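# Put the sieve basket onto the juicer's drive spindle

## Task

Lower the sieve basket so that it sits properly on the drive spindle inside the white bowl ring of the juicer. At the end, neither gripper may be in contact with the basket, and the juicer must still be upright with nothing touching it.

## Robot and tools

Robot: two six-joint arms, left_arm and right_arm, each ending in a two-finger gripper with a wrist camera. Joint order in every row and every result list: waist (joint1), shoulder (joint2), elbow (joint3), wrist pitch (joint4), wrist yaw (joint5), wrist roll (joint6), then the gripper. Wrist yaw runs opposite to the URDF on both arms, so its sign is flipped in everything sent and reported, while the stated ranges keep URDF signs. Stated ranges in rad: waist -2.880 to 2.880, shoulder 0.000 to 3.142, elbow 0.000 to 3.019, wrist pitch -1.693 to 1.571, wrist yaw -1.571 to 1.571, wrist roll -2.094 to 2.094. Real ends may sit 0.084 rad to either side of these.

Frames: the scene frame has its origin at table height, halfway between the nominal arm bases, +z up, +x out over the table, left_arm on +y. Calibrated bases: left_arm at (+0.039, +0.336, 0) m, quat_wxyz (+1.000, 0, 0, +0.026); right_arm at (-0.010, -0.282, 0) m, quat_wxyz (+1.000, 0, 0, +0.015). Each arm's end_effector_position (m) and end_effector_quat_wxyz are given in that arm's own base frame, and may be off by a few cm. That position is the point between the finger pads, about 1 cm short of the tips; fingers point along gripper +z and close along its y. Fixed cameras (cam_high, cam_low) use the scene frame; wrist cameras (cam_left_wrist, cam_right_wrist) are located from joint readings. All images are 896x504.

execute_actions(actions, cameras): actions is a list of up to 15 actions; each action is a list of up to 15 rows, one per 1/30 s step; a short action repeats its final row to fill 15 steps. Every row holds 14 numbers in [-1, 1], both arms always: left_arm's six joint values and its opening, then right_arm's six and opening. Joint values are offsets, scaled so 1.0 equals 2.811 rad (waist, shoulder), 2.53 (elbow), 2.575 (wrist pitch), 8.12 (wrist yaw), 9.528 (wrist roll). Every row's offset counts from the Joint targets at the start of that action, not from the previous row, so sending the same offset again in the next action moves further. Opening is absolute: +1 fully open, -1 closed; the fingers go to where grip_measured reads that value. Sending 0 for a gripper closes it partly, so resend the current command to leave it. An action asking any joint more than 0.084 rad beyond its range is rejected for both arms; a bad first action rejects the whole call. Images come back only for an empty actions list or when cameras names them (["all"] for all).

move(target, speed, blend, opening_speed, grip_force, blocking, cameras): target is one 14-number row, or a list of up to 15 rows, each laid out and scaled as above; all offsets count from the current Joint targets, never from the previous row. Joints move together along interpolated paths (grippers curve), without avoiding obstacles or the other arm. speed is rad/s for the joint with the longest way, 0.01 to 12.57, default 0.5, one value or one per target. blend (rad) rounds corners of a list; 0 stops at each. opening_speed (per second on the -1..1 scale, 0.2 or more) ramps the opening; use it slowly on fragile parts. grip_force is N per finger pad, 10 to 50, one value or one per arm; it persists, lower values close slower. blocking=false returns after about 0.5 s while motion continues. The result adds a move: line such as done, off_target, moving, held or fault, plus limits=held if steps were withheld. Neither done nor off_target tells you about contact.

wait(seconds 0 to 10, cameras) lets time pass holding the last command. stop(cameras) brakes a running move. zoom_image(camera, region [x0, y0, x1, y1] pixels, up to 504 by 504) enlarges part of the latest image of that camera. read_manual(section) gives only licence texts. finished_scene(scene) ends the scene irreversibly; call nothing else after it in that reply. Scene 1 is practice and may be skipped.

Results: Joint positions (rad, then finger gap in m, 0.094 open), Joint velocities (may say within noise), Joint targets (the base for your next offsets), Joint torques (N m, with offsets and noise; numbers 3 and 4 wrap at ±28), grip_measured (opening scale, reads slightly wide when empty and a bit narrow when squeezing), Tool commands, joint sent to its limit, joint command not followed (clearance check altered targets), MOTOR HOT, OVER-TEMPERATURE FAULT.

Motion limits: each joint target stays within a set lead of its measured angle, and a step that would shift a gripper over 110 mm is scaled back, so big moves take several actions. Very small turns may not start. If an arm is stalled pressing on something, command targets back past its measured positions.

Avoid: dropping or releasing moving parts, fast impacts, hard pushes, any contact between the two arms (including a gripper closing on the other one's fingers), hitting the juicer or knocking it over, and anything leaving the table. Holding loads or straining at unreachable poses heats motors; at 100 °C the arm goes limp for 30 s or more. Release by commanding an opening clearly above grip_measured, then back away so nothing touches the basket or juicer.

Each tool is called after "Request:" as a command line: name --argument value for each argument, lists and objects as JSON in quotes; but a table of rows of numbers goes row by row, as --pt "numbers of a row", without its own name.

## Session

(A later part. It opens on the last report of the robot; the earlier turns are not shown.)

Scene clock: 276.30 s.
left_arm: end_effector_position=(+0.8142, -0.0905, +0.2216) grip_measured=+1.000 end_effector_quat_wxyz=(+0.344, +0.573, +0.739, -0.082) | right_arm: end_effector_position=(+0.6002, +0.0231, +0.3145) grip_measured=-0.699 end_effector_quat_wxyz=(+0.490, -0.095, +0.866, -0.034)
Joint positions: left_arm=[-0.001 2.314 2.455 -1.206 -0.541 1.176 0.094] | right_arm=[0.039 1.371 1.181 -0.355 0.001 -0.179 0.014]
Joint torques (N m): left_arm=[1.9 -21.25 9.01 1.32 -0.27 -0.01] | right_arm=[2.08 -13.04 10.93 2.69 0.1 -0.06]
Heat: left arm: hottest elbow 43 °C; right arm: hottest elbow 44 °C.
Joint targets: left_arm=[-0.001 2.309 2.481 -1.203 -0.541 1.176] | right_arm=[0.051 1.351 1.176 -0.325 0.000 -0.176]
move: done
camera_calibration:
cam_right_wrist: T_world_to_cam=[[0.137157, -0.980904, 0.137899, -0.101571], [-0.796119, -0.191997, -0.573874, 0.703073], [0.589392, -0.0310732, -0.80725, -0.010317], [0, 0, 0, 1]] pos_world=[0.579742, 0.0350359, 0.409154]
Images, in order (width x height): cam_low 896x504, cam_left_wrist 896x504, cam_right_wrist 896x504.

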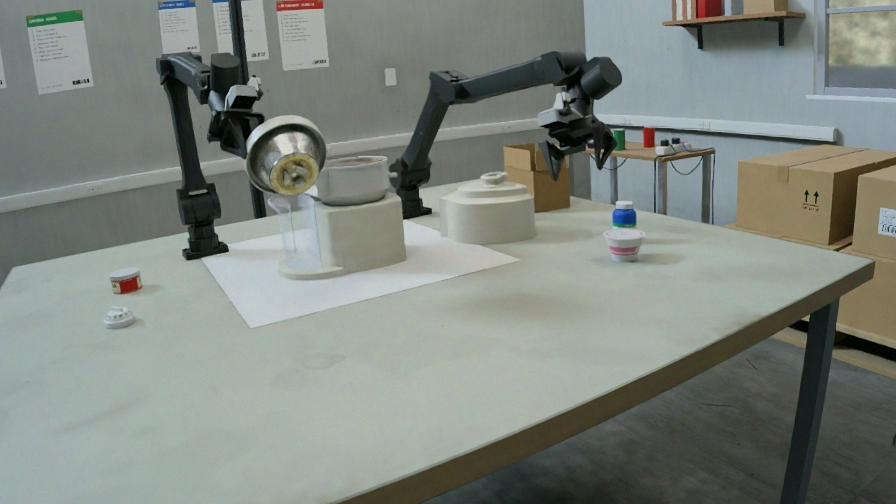

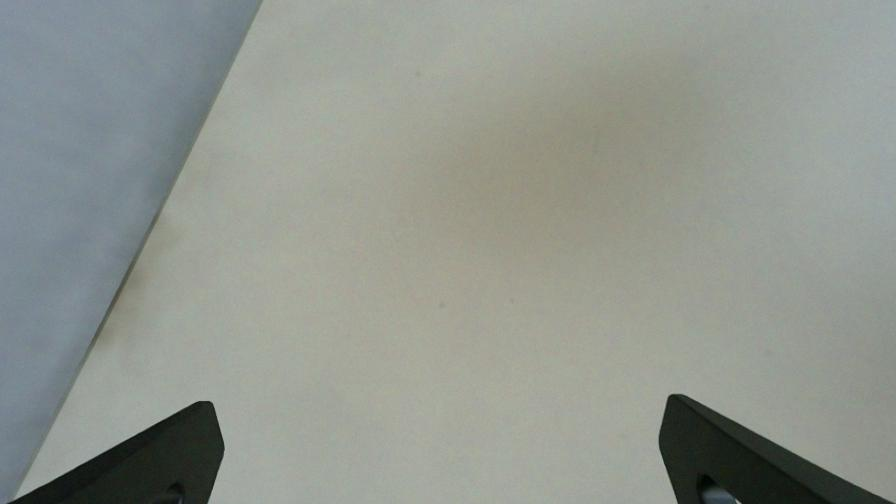

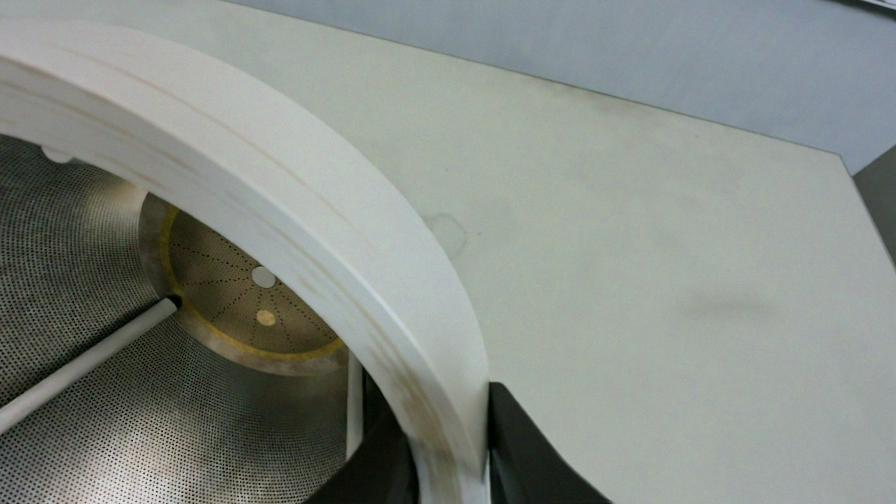

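Request:
zoom_image --camera "cam_low" --region '[264, 146, 324, 200]'

Scaled by 8.400 from the camera's 896x504 image, which has a finer 1280x720 frame.

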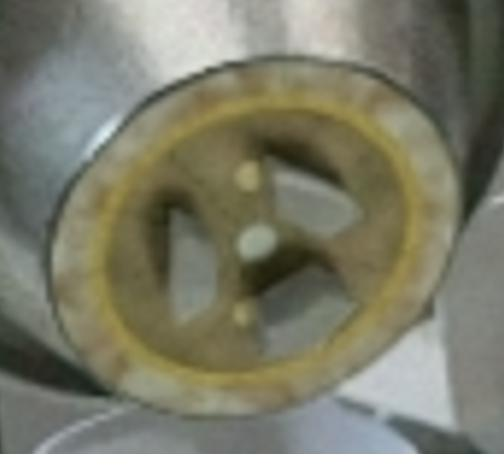

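Request:
move --target '[0,0,0,0,0,0,1,0,0.24457,0.2792,-0.3999,0,0,-0.95]' --speed 0.5 --cameras '["cam_low","cam_right_wrist"]'

Scene clock: 320.37 s.
left_arm: end_effector_position=(+0.8142, -0.0905, +0.2216) grip_measured=+1.000 end_effector_quat_wxyz=(+0.344, +0.573, +0.739, -0.082) | right_arm: end_effector_position=(+0.6240, +0.0241, +0.1036) grip_measured=-0.699 end_effector_quat_wxyz=(-0.001, -0.109, +0.994, +0.000)
Joint positions: left_arm=[-0.001 2.314 2.455 -1.206 -0.541 1.176 0.094] | right_arm=[0.039 2.037 1.809 -1.344 0.001 -0.179 0.014]
Joint torques (N m): left_arm=[1.96 -21.13 8.95 1.29 -0.27 -0.01] | right_arm=[2.02 -20.95 15.84 -0.44 0.11 -0.08]
Heat: left arm: hottest elbow 43 °C; right arm: hottest elbow 43 °C.
Joint targets: left_arm=[-0.001 2.309 2.481 -1.203 -0.541 1.176] | right_arm=[0.051 2.038 1.883 -1.354 0.000 -0.177]
move: off_target (right_arm); right_arm: the elbow is farthest, 0.074 rad from its target
camera_calibration:
cam_right_wrist: T_world_to_cam=[[0.207786, -0.978084, -0.0132498, -0.103289], [-0.899259, -0.196336, 0.390877, 0.565655], [-0.384912, -0.0693039, -0.920347, 0.426106], [0, 0, 0, 1]] pos_world=[0.694146, 0.0395638, 0.169695]
Images, in order (width x height): cam_low 896x504, cam_right_wrist 896x504.

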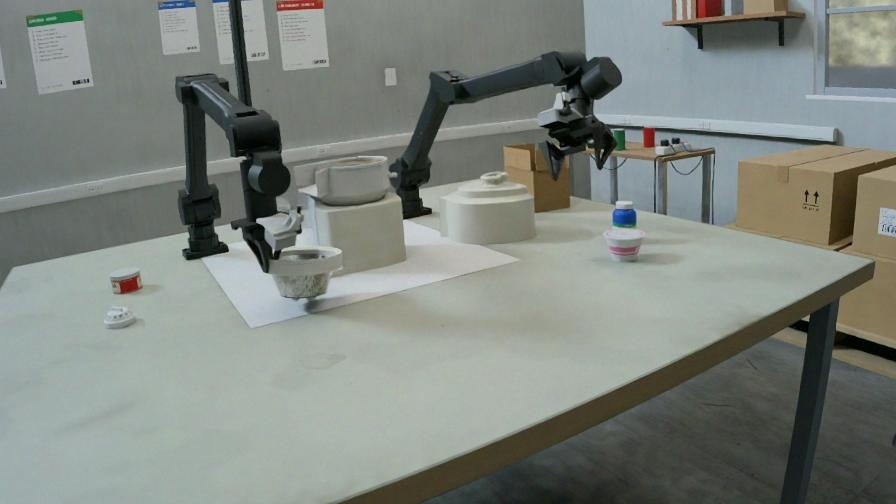

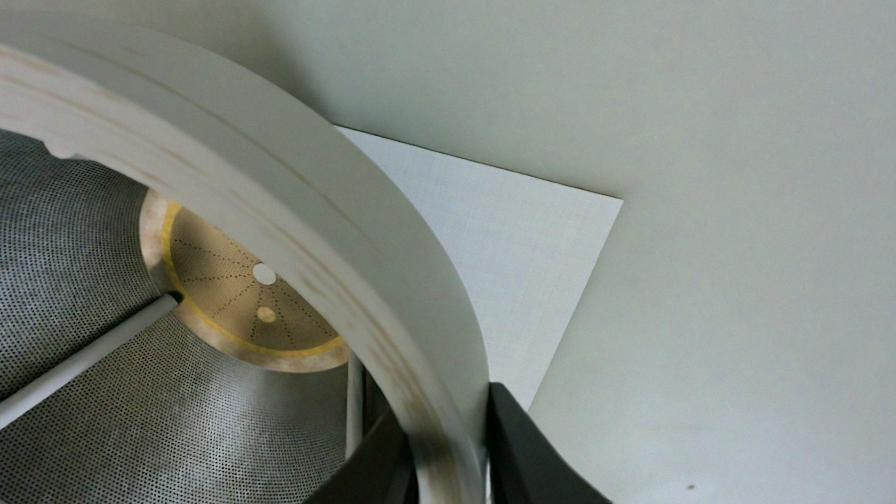

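Request:
move --target '[0,0,0,0,0,0,1,0,0.0071,-0.0427,0.0260,0,0,-0.95]' --speed 0.06 --cameras '["cam_low","cam_right_wrist"]'

Request:
zoom_image --camera "cam_low" --region '[210, 180, 370, 320]'

Scene clock: 326.27 s.
left_arm: end_effector_position=(+0.8142, -0.0905, +0.2216) grip_measured=+1.000 end_effector_quat_wxyz=(+0.344, +0.573, +0.739, -0.082) | right_arm: end_effector_position=(+0.6271, +0.0241, +0.0928) grip_measured=-0.699 end_effector_quat_wxyz=(+0.007, -0.109, +0.994, +0.000)
Joint positions: left_arm=[-0.001 2.314 2.455 -1.206 -0.541 1.176 0.094] | right_arm=[0.039 2.042 1.788 -1.302 0 -0.179 0.014]
Joint torques (N m): left_arm=[2.02 -21.19 8.98 1.32 -0.26 -0.02] | right_arm=[2.2 -19.66 8.68 0.59 0.11 -0.07]
Heat: left arm: hottest elbow 43 °C; right arm: hottest elbow 44 °C.
Joint targets: left_arm=[-0.001 2.309 2.481 -1.203 -0.541 1.176] | right_arm=[0.051 2.058 1.775 -1.288 0.000 -0.177]
move: done
camera_calibration:
cam_right_wrist: T_world_to_cam=[[0.207983, -0.97808, -0.0101459, -0.104486], [-0.905391, -0.19643, 0.376407, 0.577913], [-0.370149, -0.0691002, -0.926399, 0.40868], [0, 0, 0, 1]] pos_world=[0.696241, 0.0395637, 0.16001]
Images, in order (width x height): cam_low 896x504, cam_right_wrist 896x504.

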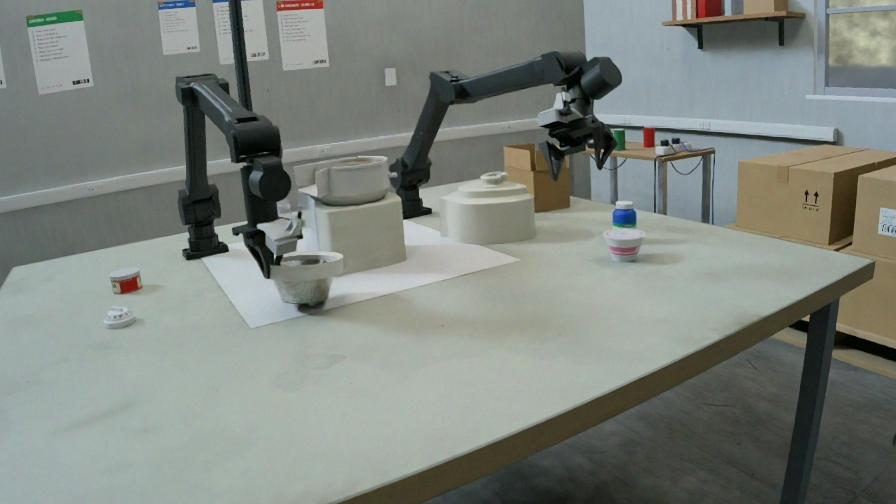

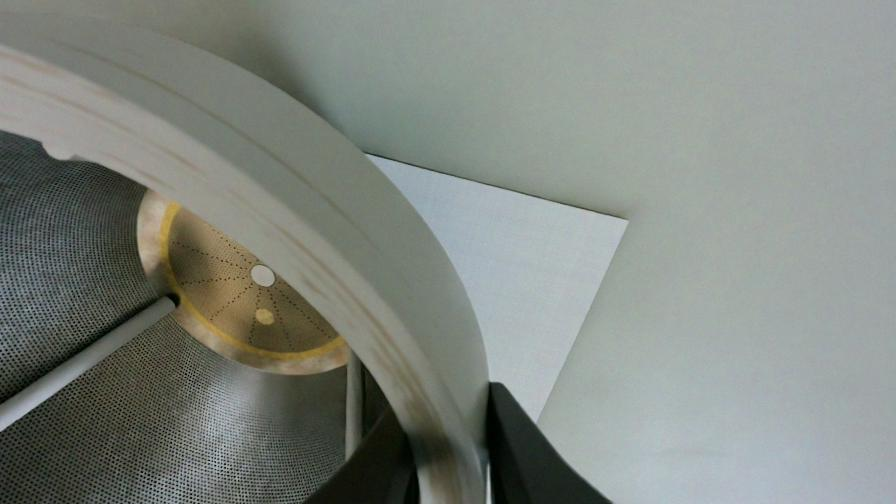

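Scaled by 3.150 from the camera's 896x504 image, which has a finer 1280x720 frame.

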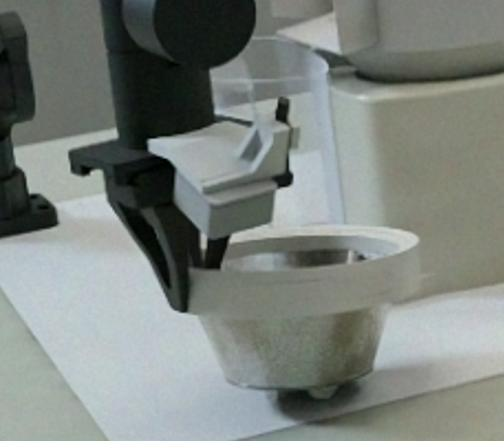

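Request:
move --target '[0,0,0,0,0,0,1,0,0.0070,-0.0016,0.0016,0,0,-0.95]' --speed 0.05 --cameras '["cam_low"]'

Request:
zoom_image --camera "cam_low" --region '[210, 180, 370, 320]'

Scene clock: 332.67 s.
left_arm: end_effector_position=(+0.8142, -0.0905, +0.2216) grip_measured=+1.000 end_effector_quat_wxyz=(+0.344, +0.573, +0.739, -0.082) | right_arm: end_effector_position=(+0.6278, +0.0241, +0.0914) grip_measured=-0.699 end_effector_quat_wxyz=(+0.008, -0.109, +0.994, +0.000)
Joint positions: left_arm=[-0.001 2.314 2.455 -1.206 -0.541 1.176 0.094] | right_arm=[0.039 2.045 1.788 -1.299 0 -0.179 0.014]
Joint torques (N m): left_arm=[1.96 -21.25 8.94 1.26 -0.27 -0.02] | right_arm=[2.2 -18.26 8.29 0.61 0.09 -0.06]
Heat: left arm: hottest elbow 43 °C; right arm: hottest elbow 43 °C.
Joint targets: left_arm=[-0.001 2.309 2.481 -1.203 -0.541 1.176] | right_arm=[0.051 2.078 1.771 -1.283 0.000 -0.177]
move: done
Images, in order (width x height): cam_low 896x504.

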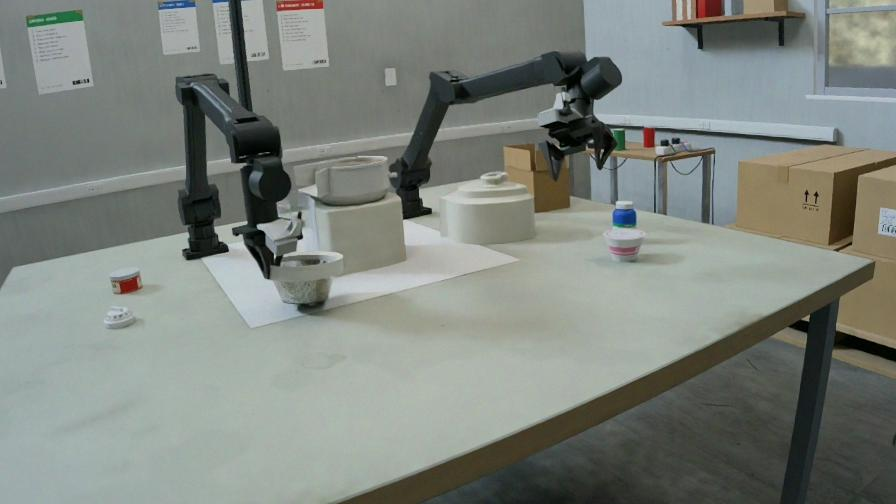

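Scaled by 3.150 from the camera's 896x504 image, which has a finer 1280x720 frame.

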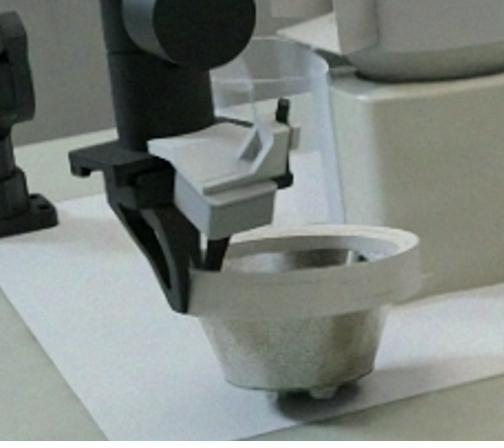

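Request:
move --target '[0,0,0,0,0,0,1,0,0,0,0,0,0,0.1]' --opening_speed 0.3 --cameras '["cam_low","cam_right_wrist"]'

Request:
zoom_image --camera "cam_low" --region '[210, 180, 370, 320]'

Scene clock: 347.73 s.
left_arm: end_effector_position=(+0.8142, -0.0905, +0.2216) grip_measured=+1.000 end_effector_quat_wxyz=(+0.344, +0.573, +0.739, -0.082) | right_arm: end_effector_position=(+0.6283, +0.0241, +0.0859) grip_measured=+0.098 end_effector_quat_wxyz=(+0.005, -0.109, +0.994, +0.000)
Joint positions: left_arm=[-0.001 2.314 2.455 -1.206 -0.541 1.176 0.094] | right_arm=[0.039 2.054 1.788 -1.295 0 -0.179 0.052]
Joint torques (N m): left_arm=[1.85 -21.19 8.98 1.32 -0.27 -0.02] | right_arm=[2.02 -19.02 8.21 0.46 0.11 -0.07]
Heat: left arm: hottest elbow 44 °C; right arm: hottest elbow 41 °C.
Joint targets: left_arm=[-0.001 2.309 2.481 -1.203 -0.541 1.176] | right_arm=[0.051 2.078 1.771 -1.283 0.000 -0.177]
move: done
camera_calibration:
cam_right_wrist: T_world_to_cam=[[0.207963, -0.978079, -0.0105781, -0.104792], [-0.903656, -0.196255, 0.380645, 0.580119], [-0.374377, -0.0696011, -0.924661, 0.405266], [0, 0, 0, 1]] pos_world=[0.697743, 0.0395639, 0.152806]
Images, in order (width x height): cam_low 896x504, cam_right_wrist 896x504.

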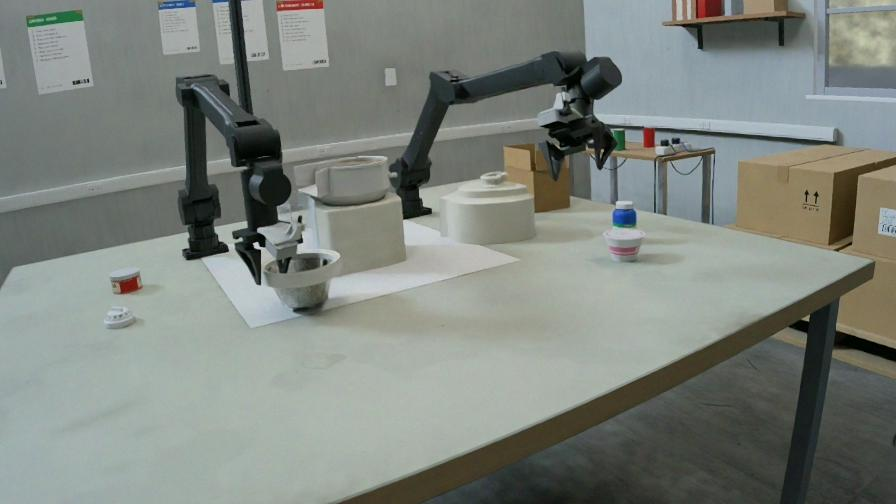

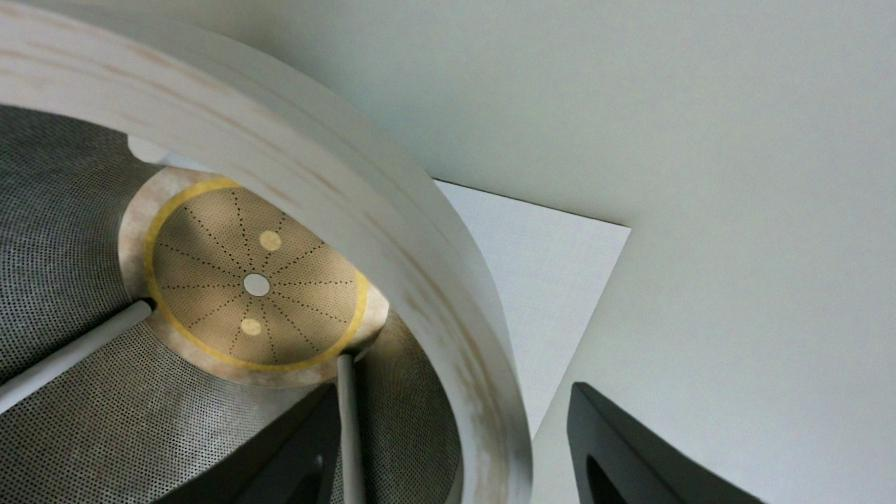

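Scaled by 3.150 from the camera's 896x504 image, which has a finer 1280x720 frame.

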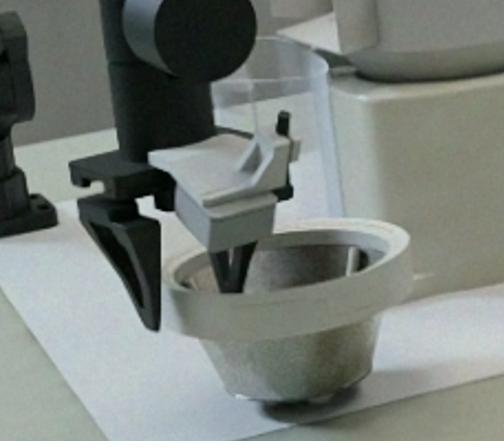

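Request:
move --pt "0 0 0 0 0 0 1 0 -0.01885 0.0569 -0.04155 0 0 0.1" --pt "0 0 0 0 0 0 1 -0.0177 -0.0420 -0.0041 -0.0202 0.01213 0.0341 0.1" --speed 0.25 --cameras '["cam_low","cam_right_wrist"]'

Scene clock: 383.57 s.
left_arm: end_effector_position=(+0.8142, -0.0905, +0.2216) grip_measured=+1.000 end_effector_quat_wxyz=(+0.344, +0.573, +0.739, -0.082) | right_arm: end_effector_position=(+0.6123, +0.0251, +0.1247) grip_measured=+0.098 end_effector_quat_wxyz=(+0.004, +0.062, +0.997, +0.048)
Joint positions: left_arm=[-0.001 2.314 2.455 -1.206 -0.541 1.176 0.094] | right_arm=[0.015 1.981 1.774 -1.348 0.096 0.14 0.052]
Joint torques (N m): left_arm=[2.02 -21.36 8.94 1.35 -0.26 -0.02] | right_arm=[0.03 -22.07 8.65 0.51 0.23 0]
Heat: left arm: hottest elbow 44 °C; right arm: hottest elbow 39 °C.
Joint targets: left_arm=[-0.001 2.309 2.481 -1.203 -0.541 1.176] | right_arm=[0.001 1.960 1.760 -1.335 0.099 0.148]
move: done
camera_calibration:
cam_right_wrist: T_world_to_cam=[[-0.132412, -0.985197, -0.108878, 0.120831], [-0.918614, 0.0807135, 0.386826, 0.552509], [-0.372312, 0.151237, -0.915703, 0.427238], [0, 0, 0, 1]] pos_world=[0.682608, 0.00983328, 0.190654]
Images, in order (width x height): cam_low 896x504, cam_right_wrist 896x504.

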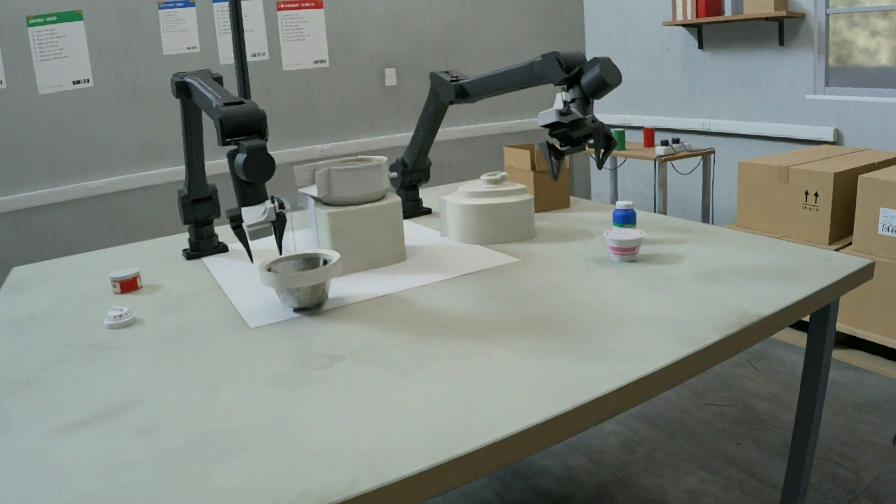

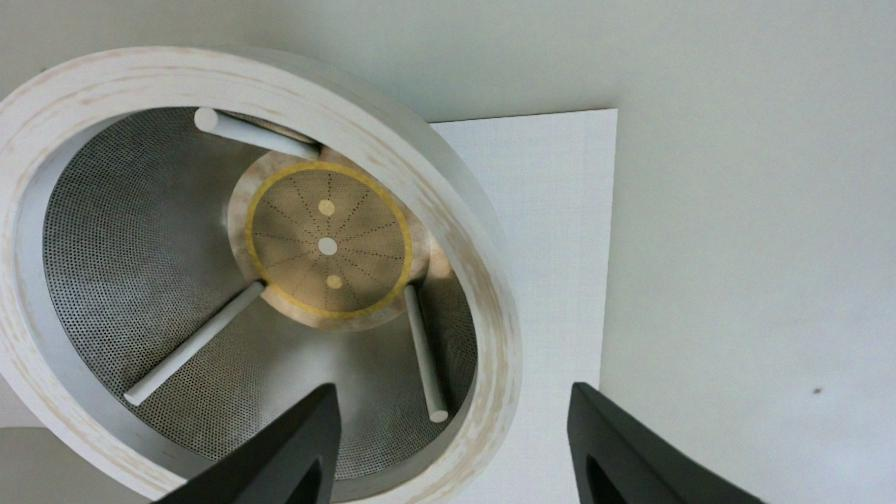

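Request:
move --target '[0,0,0,0,0,0,1,-0.0057,0.0193,-0.0247,0.0369,0,0,0.1]' --speed 0.12 --cameras '["cam_low","cam_right_wrist"]'

Scene clock: 392.53 s.
left_arm: end_effector_position=(+0.8142, -0.0905, +0.2216) grip_measured=+1.000 end_effector_quat_wxyz=(+0.344, +0.573, +0.739, -0.082) | right_arm: end_effector_position=(+0.6144, +0.0159, +0.0950) grip_measured=+0.098 end_effector_quat_wxyz=(+0.014, +0.070, +0.996, +0.049)
Joint positions: left_arm=[-0.001 2.314 2.455 -1.206 -0.541 1.176 0.094] | right_arm=[-0.001 1.992 1.711 -1.254 0.096 0.141 0.052]
Joint torques (N m): left_arm=[1.96 -21.19 8.99 1.26 -0.27 -0.03] | right_arm=[-0.21 -18.32 8.58 0.62 0.23 -0.04]
Heat: left arm: hottest elbow 44 °C; right arm: hottest elbow 38 °C.
Joint targets: left_arm=[-0.001 2.309 2.481 -1.203 -0.541 1.176] | right_arm=[-0.015 2.014 1.698 -1.240 0.099 0.149]
move: done
camera_calibration:
cam_right_wrist: T_world_to_cam=[[-0.145832, -0.982912, -0.112328, 0.117286], [-0.924981, 0.0951938, 0.367897, 0.572167], [-0.350918, 0.157552, -0.923057, 0.389678], [0, 0, 0, 1]] pos_world=[0.683093, -0.000579646, 0.162371]
Images, in order (width x height): cam_low 896x504, cam_right_wrist 896x504.

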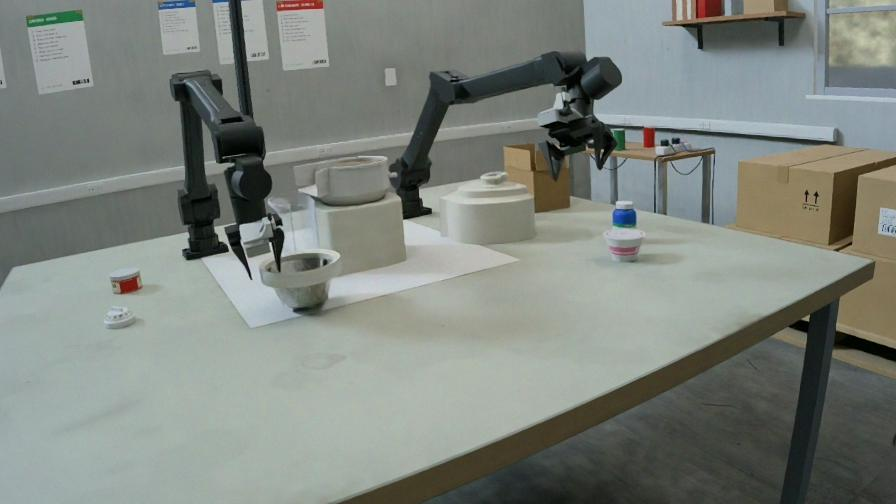

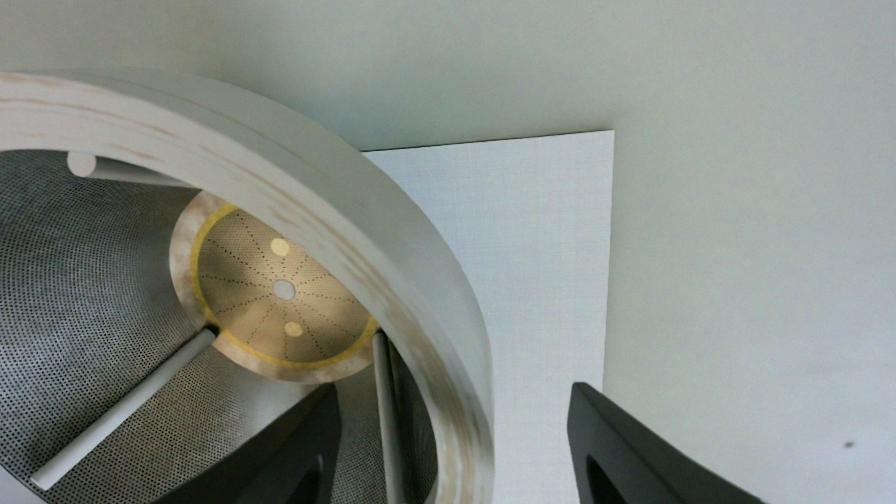

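Request:
move --target '[0,0,0,0,0,0,1,0,0.0078,0,0,0,0,0.1]' --speed 0.06 --cameras '["cam_right_wrist"]'

Scene clock: 397.47 s.
left_arm: end_effector_position=(+0.8142, -0.0905, +0.2216) grip_measured=+1.000 end_effector_quat_wxyz=(+0.344, +0.573, +0.739, -0.082) | right_arm: end_effector_position=(+0.6135, +0.0159, +0.0819) grip_measured=+0.098 end_effector_quat_wxyz=(+0.003, +0.070, +0.996, +0.048)
Joint positions: left_arm=[-0.001 2.314 2.455 -1.206 -0.541 1.176 0.094] | right_arm=[-0.001 2.014 1.711 -1.254 0.096 0.141 0.052]
Joint torques (N m): left_arm=[1.96 -21.3 8.95 1.32 -0.28 -0.02] | right_arm=[0.03 -19.14 8.5 0.58 0.24 0]
Heat: left arm: hottest elbow 44 °C; right arm: hottest elbow 38 °C.
Joint targets: left_arm=[-0.001 2.309 2.481 -1.203 -0.541 1.176] | right_arm=[-0.015 2.036 1.698 -1.240 0.099 0.149]
move: done
camera_calibration:
cam_right_wrist: T_world_to_cam=[[-0.148276, -0.982912, -0.109076, 0.116908], [-0.916584, 0.0951738, 0.38835, 0.569251], [-0.371333, 0.15756, -0.915034, 0.389133], [0, 0, 0, 1]] pos_world=[0.683599, -0.000579637, 0.147753]
Images, in order (width x height): cam_right_wrist 896x504.

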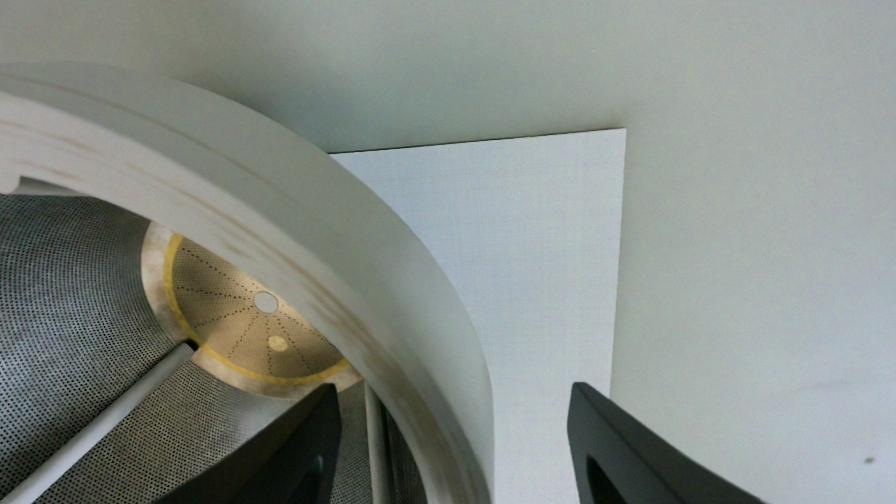

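Request:
move --target '[0,0,0,0,0,0,1,0,0,0,0,0,0,-0.95]' --opening_speed 0.4 --cameras '["cam_low","cam_right_wrist"]'

Request:
zoom_image --camera "cam_low" --region '[210, 180, 370, 320]'

Scene clock: 403.33 s.
left_arm: end_effector_position=(+0.8142, -0.0905, +0.2216) grip_measured=+1.000 end_effector_quat_wxyz=(+0.344, +0.573, +0.739, -0.082) | right_arm: end_effector_position=(+0.6135, +0.0159, +0.0819) grip_measured=-0.690 end_effector_quat_wxyz=(+0.003, +0.071, +0.996, +0.049)
Joint positions: left_arm=[-0.001 2.314 2.455 -1.206 -0.541 1.176 0.094] | right_arm=[-0.001 2.014 1.711 -1.254 0.097 0.141 0.015]
Joint torques (N m): left_arm=[2.02 -21.13 8.99 1.28 -0.27 -0.03] | right_arm=[0.21 -18.32 8.46 0.64 0.2 -0.04]
Heat: left arm: hottest elbow 44 °C; right arm: hottest shoulder 37 °C.
Joint targets: left_arm=[-0.001 2.309 2.481 -1.203 -0.541 1.176] | right_arm=[-0.015 2.036 1.698 -1.240 0.099 0.148]
move: done
camera_calibration:
cam_right_wrist: T_world_to_cam=[[-0.148627, -0.982694, -0.110554, 0.117267], [-0.91657, 0.0949257, 0.388444, 0.569237], [-0.371227, 0.159064, -0.914816, 0.389044], [0, 0, 0, 1]] pos_world=[0.683599, -0.000680305, 0.147752]
Images, in order (width x height): cam_low 896x504, cam_right_wrist 896x504.

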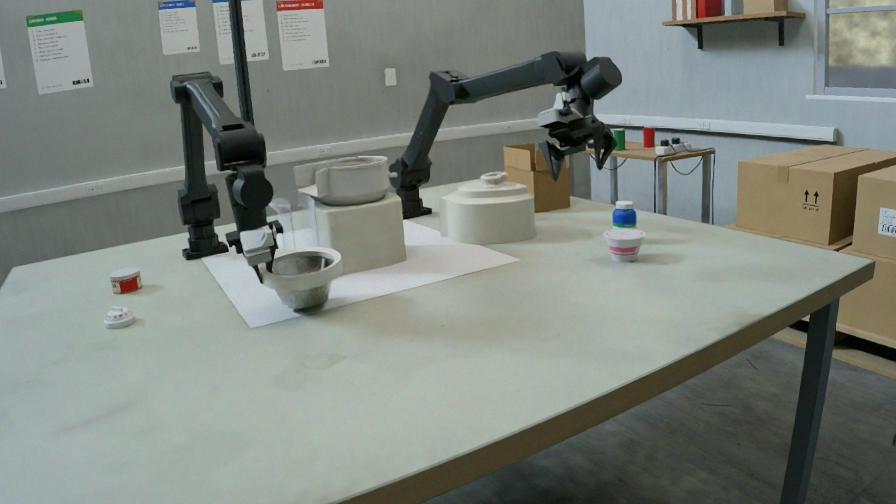

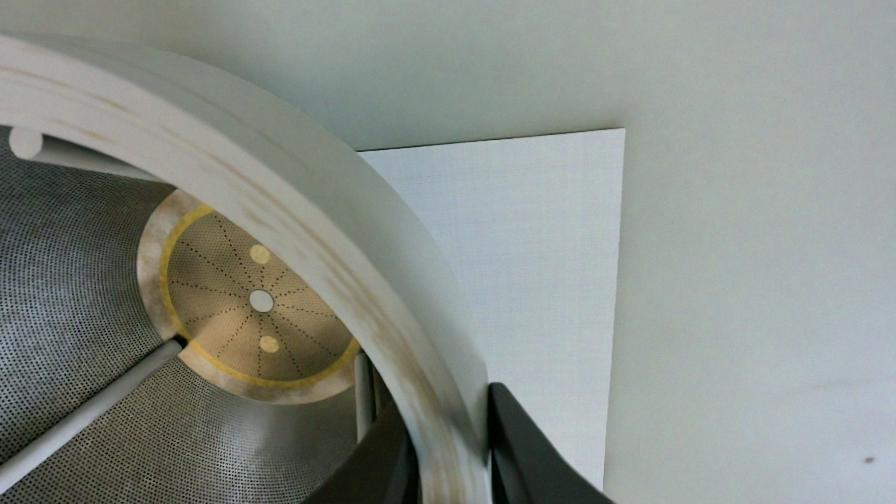

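Scaled by 3.150 from the camera's 896x504 image, which has a finer 1280x720 frame.

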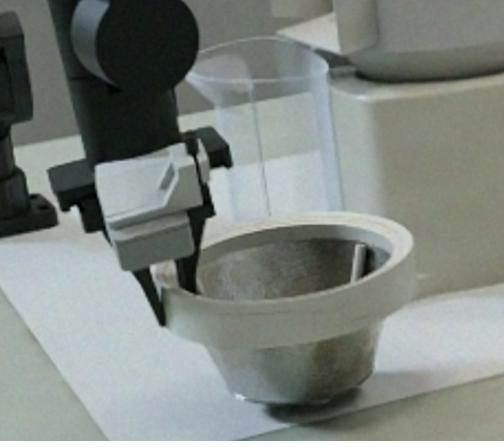

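Request:
move --target '[0,0,0,0,0,0,1,0,-0.0324,0.0731,-0.0699,0,0,-0.95]' --speed 0.15 --cameras '["cam_low","cam_right_wrist"]'

Request:
zoom_image --camera "cam_low" --region '[210, 180, 370, 320]'

Scene clock: 413.90 s.
left_arm: end_effector_position=(+0.8142, -0.0905, +0.2216) grip_measured=+1.000 end_effector_quat_wxyz=(+0.344, +0.573, +0.739, -0.082) | right_arm: end_effector_position=(+0.6102, +0.0160, +0.1481) grip_measured=-0.695 end_effector_quat_wxyz=(+0.000, +0.072, +0.996, +0.049)
Joint positions: left_arm=[-0.001 2.314 2.455 -1.206 -0.541 1.176 0.094] | right_arm=[-0.001 1.968 1.814 -1.41 0.098 0.143 0.014]
Joint torques (N m): left_arm=[1.96 -21.19 9.02 1.29 -0.27 -0.02] | right_arm=[0.15 -22.48 15.47 -0.36 0.15 -0.04]
Heat: left arm: hottest elbow 44 °C; right arm: hottest shoulder 38 °C.
Joint targets: left_arm=[-0.001 2.309 2.481 -1.203 -0.541 1.176] | right_arm=[-0.015 1.945 1.882 -1.420 0.099 0.148]
move: off_target (right_arm); right_arm: the elbow is farthest, 0.069 rad from its target
camera_calibration:
cam_right_wrist: T_world_to_cam=[[-0.151607, -0.982246, -0.11049, 0.126025], [-0.914021, 0.0967609, 0.393958, 0.53812], [-0.376273, 0.160717, -0.912463, 0.451108], [0, 0, 0, 1]] pos_world=[0.680699, -0.000782403, 0.213547]
Images, in order (width x height): cam_low 896x504, cam_right_wrist 896x504.

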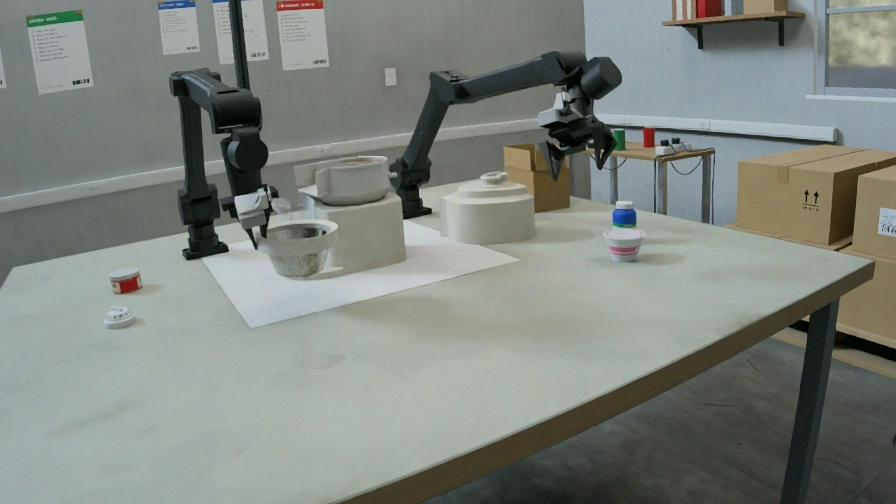

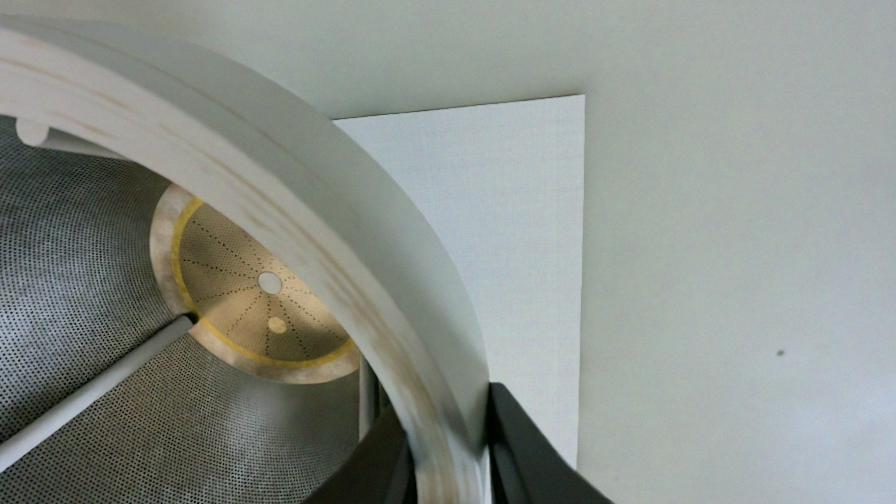

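Scaled by 3.150 from the camera's 896x504 image, which has a finer 1280x720 frame.

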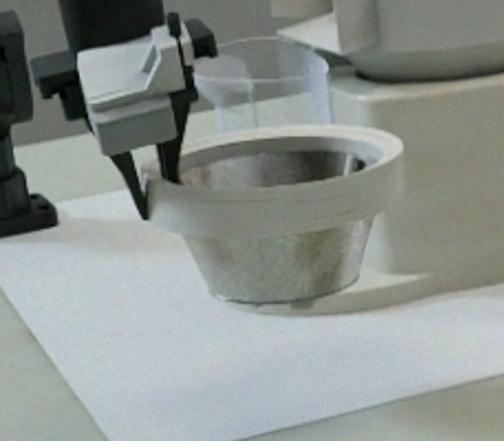

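Request:
move --pt "0 0 0 0 0 0 1 0.0053 -0.0872 0.0190 -0.0777 0 0 -0.95" --pt "0 0 0 0 0 0 1 0.1880 -0.1697 -0.1021 -0.0567 -0.0013 0.0331 -0.95" --speed 0.3 --blend '[0.06,0]' --cameras '["cam_high","cam_low","cam_right_wrist"]'

Request:
zoom_image --camera "cam_low" --region '[270, 60, 430, 220]'

Request:
zoom_image --camera "cam_high" --region '[280, 180, 460, 320]'

Scene clock: 442.23 s.
left_arm: end_effector_position=(+0.8142, -0.0905, +0.2216) grip_measured=+1.000 end_effector_quat_wxyz=(+0.344, +0.573, +0.739, -0.082) | right_arm: end_effector_position=(+0.4019, +0.2423, +0.3204) grip_measured=-0.695 end_effector_quat_wxyz=(+0.034, -0.031, +0.997, +0.068)
Joint positions: left_arm=[-0.001 2.314 2.455 -1.206 -0.541 1.176 0.094] | right_arm=[0.511 1.493 1.631 -1.585 0.088 0.455 0.014]
Joint torques (N m): left_arm=[2.02 -21.19 8.98 1.31 -0.26 -0.02] | right_arm=[1.14 -14.68 9.62 0.94 0.11 -0.02]
Heat: left arm: hottest elbow 44 °C; right arm: hottest elbow 46 °C.
Joint targets: left_arm=[-0.001 2.309 2.481 -1.203 -0.541 1.176] | right_arm=[0.514 1.468 1.624 -1.567 0.088 0.464]
move: done
camera_calibration:
cam_right_wrist: T_world_to_cam=[[0.0577966, -0.987672, -0.145478, 0.264138], [-0.942414, -0.102061, 0.318497, 0.341718], [-0.329418, 0.118692, -0.936694, 0.4927], [0, 0, 0, 1]] pos_world=[0.469078, 0.237278, 0.391099]
Images, in order (width x height): cam_high 896x504, cam_low 896x504, cam_right_wrist 896x504.

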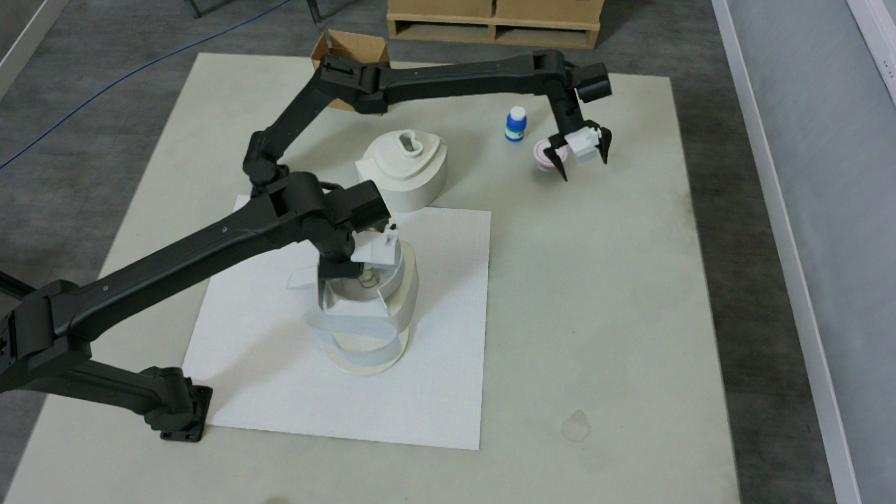

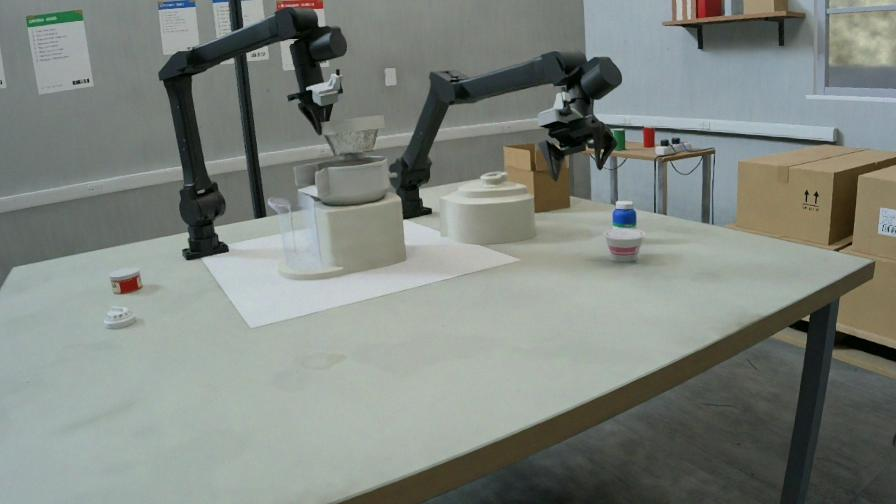

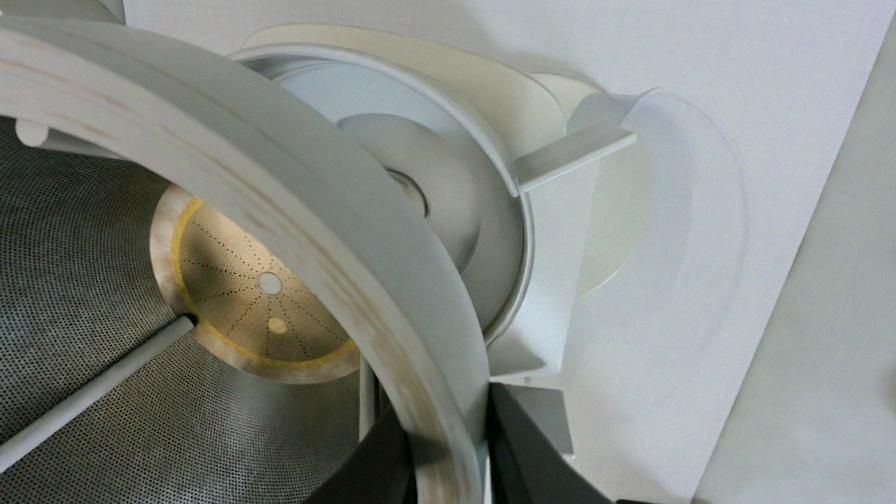

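Scaled by 3.150 from the camera's 896x504 image, which has a finer 1280x720 frame.

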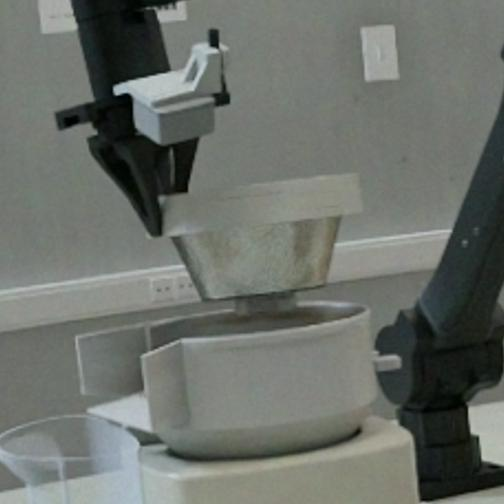

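Scaled by 2.800 from the camera's 896x504 image, which has a finer 1280x720 frame.

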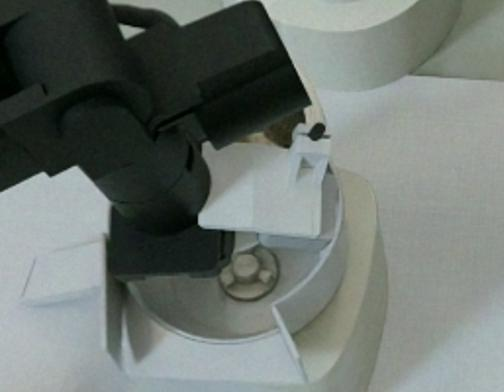

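Request:
zoom_image --camera "cam_low" --region '[310, 105, 400, 175]'

Scaled by 5.600 from the camera's 896x504 image, which has a finer 1280x720 frame.

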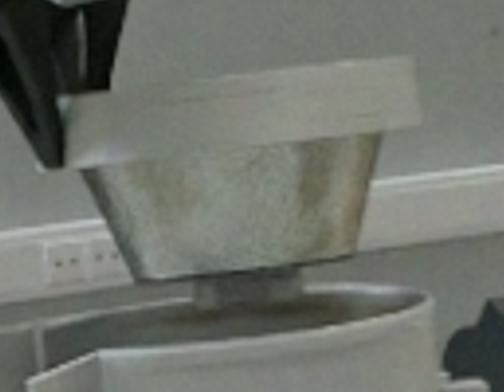

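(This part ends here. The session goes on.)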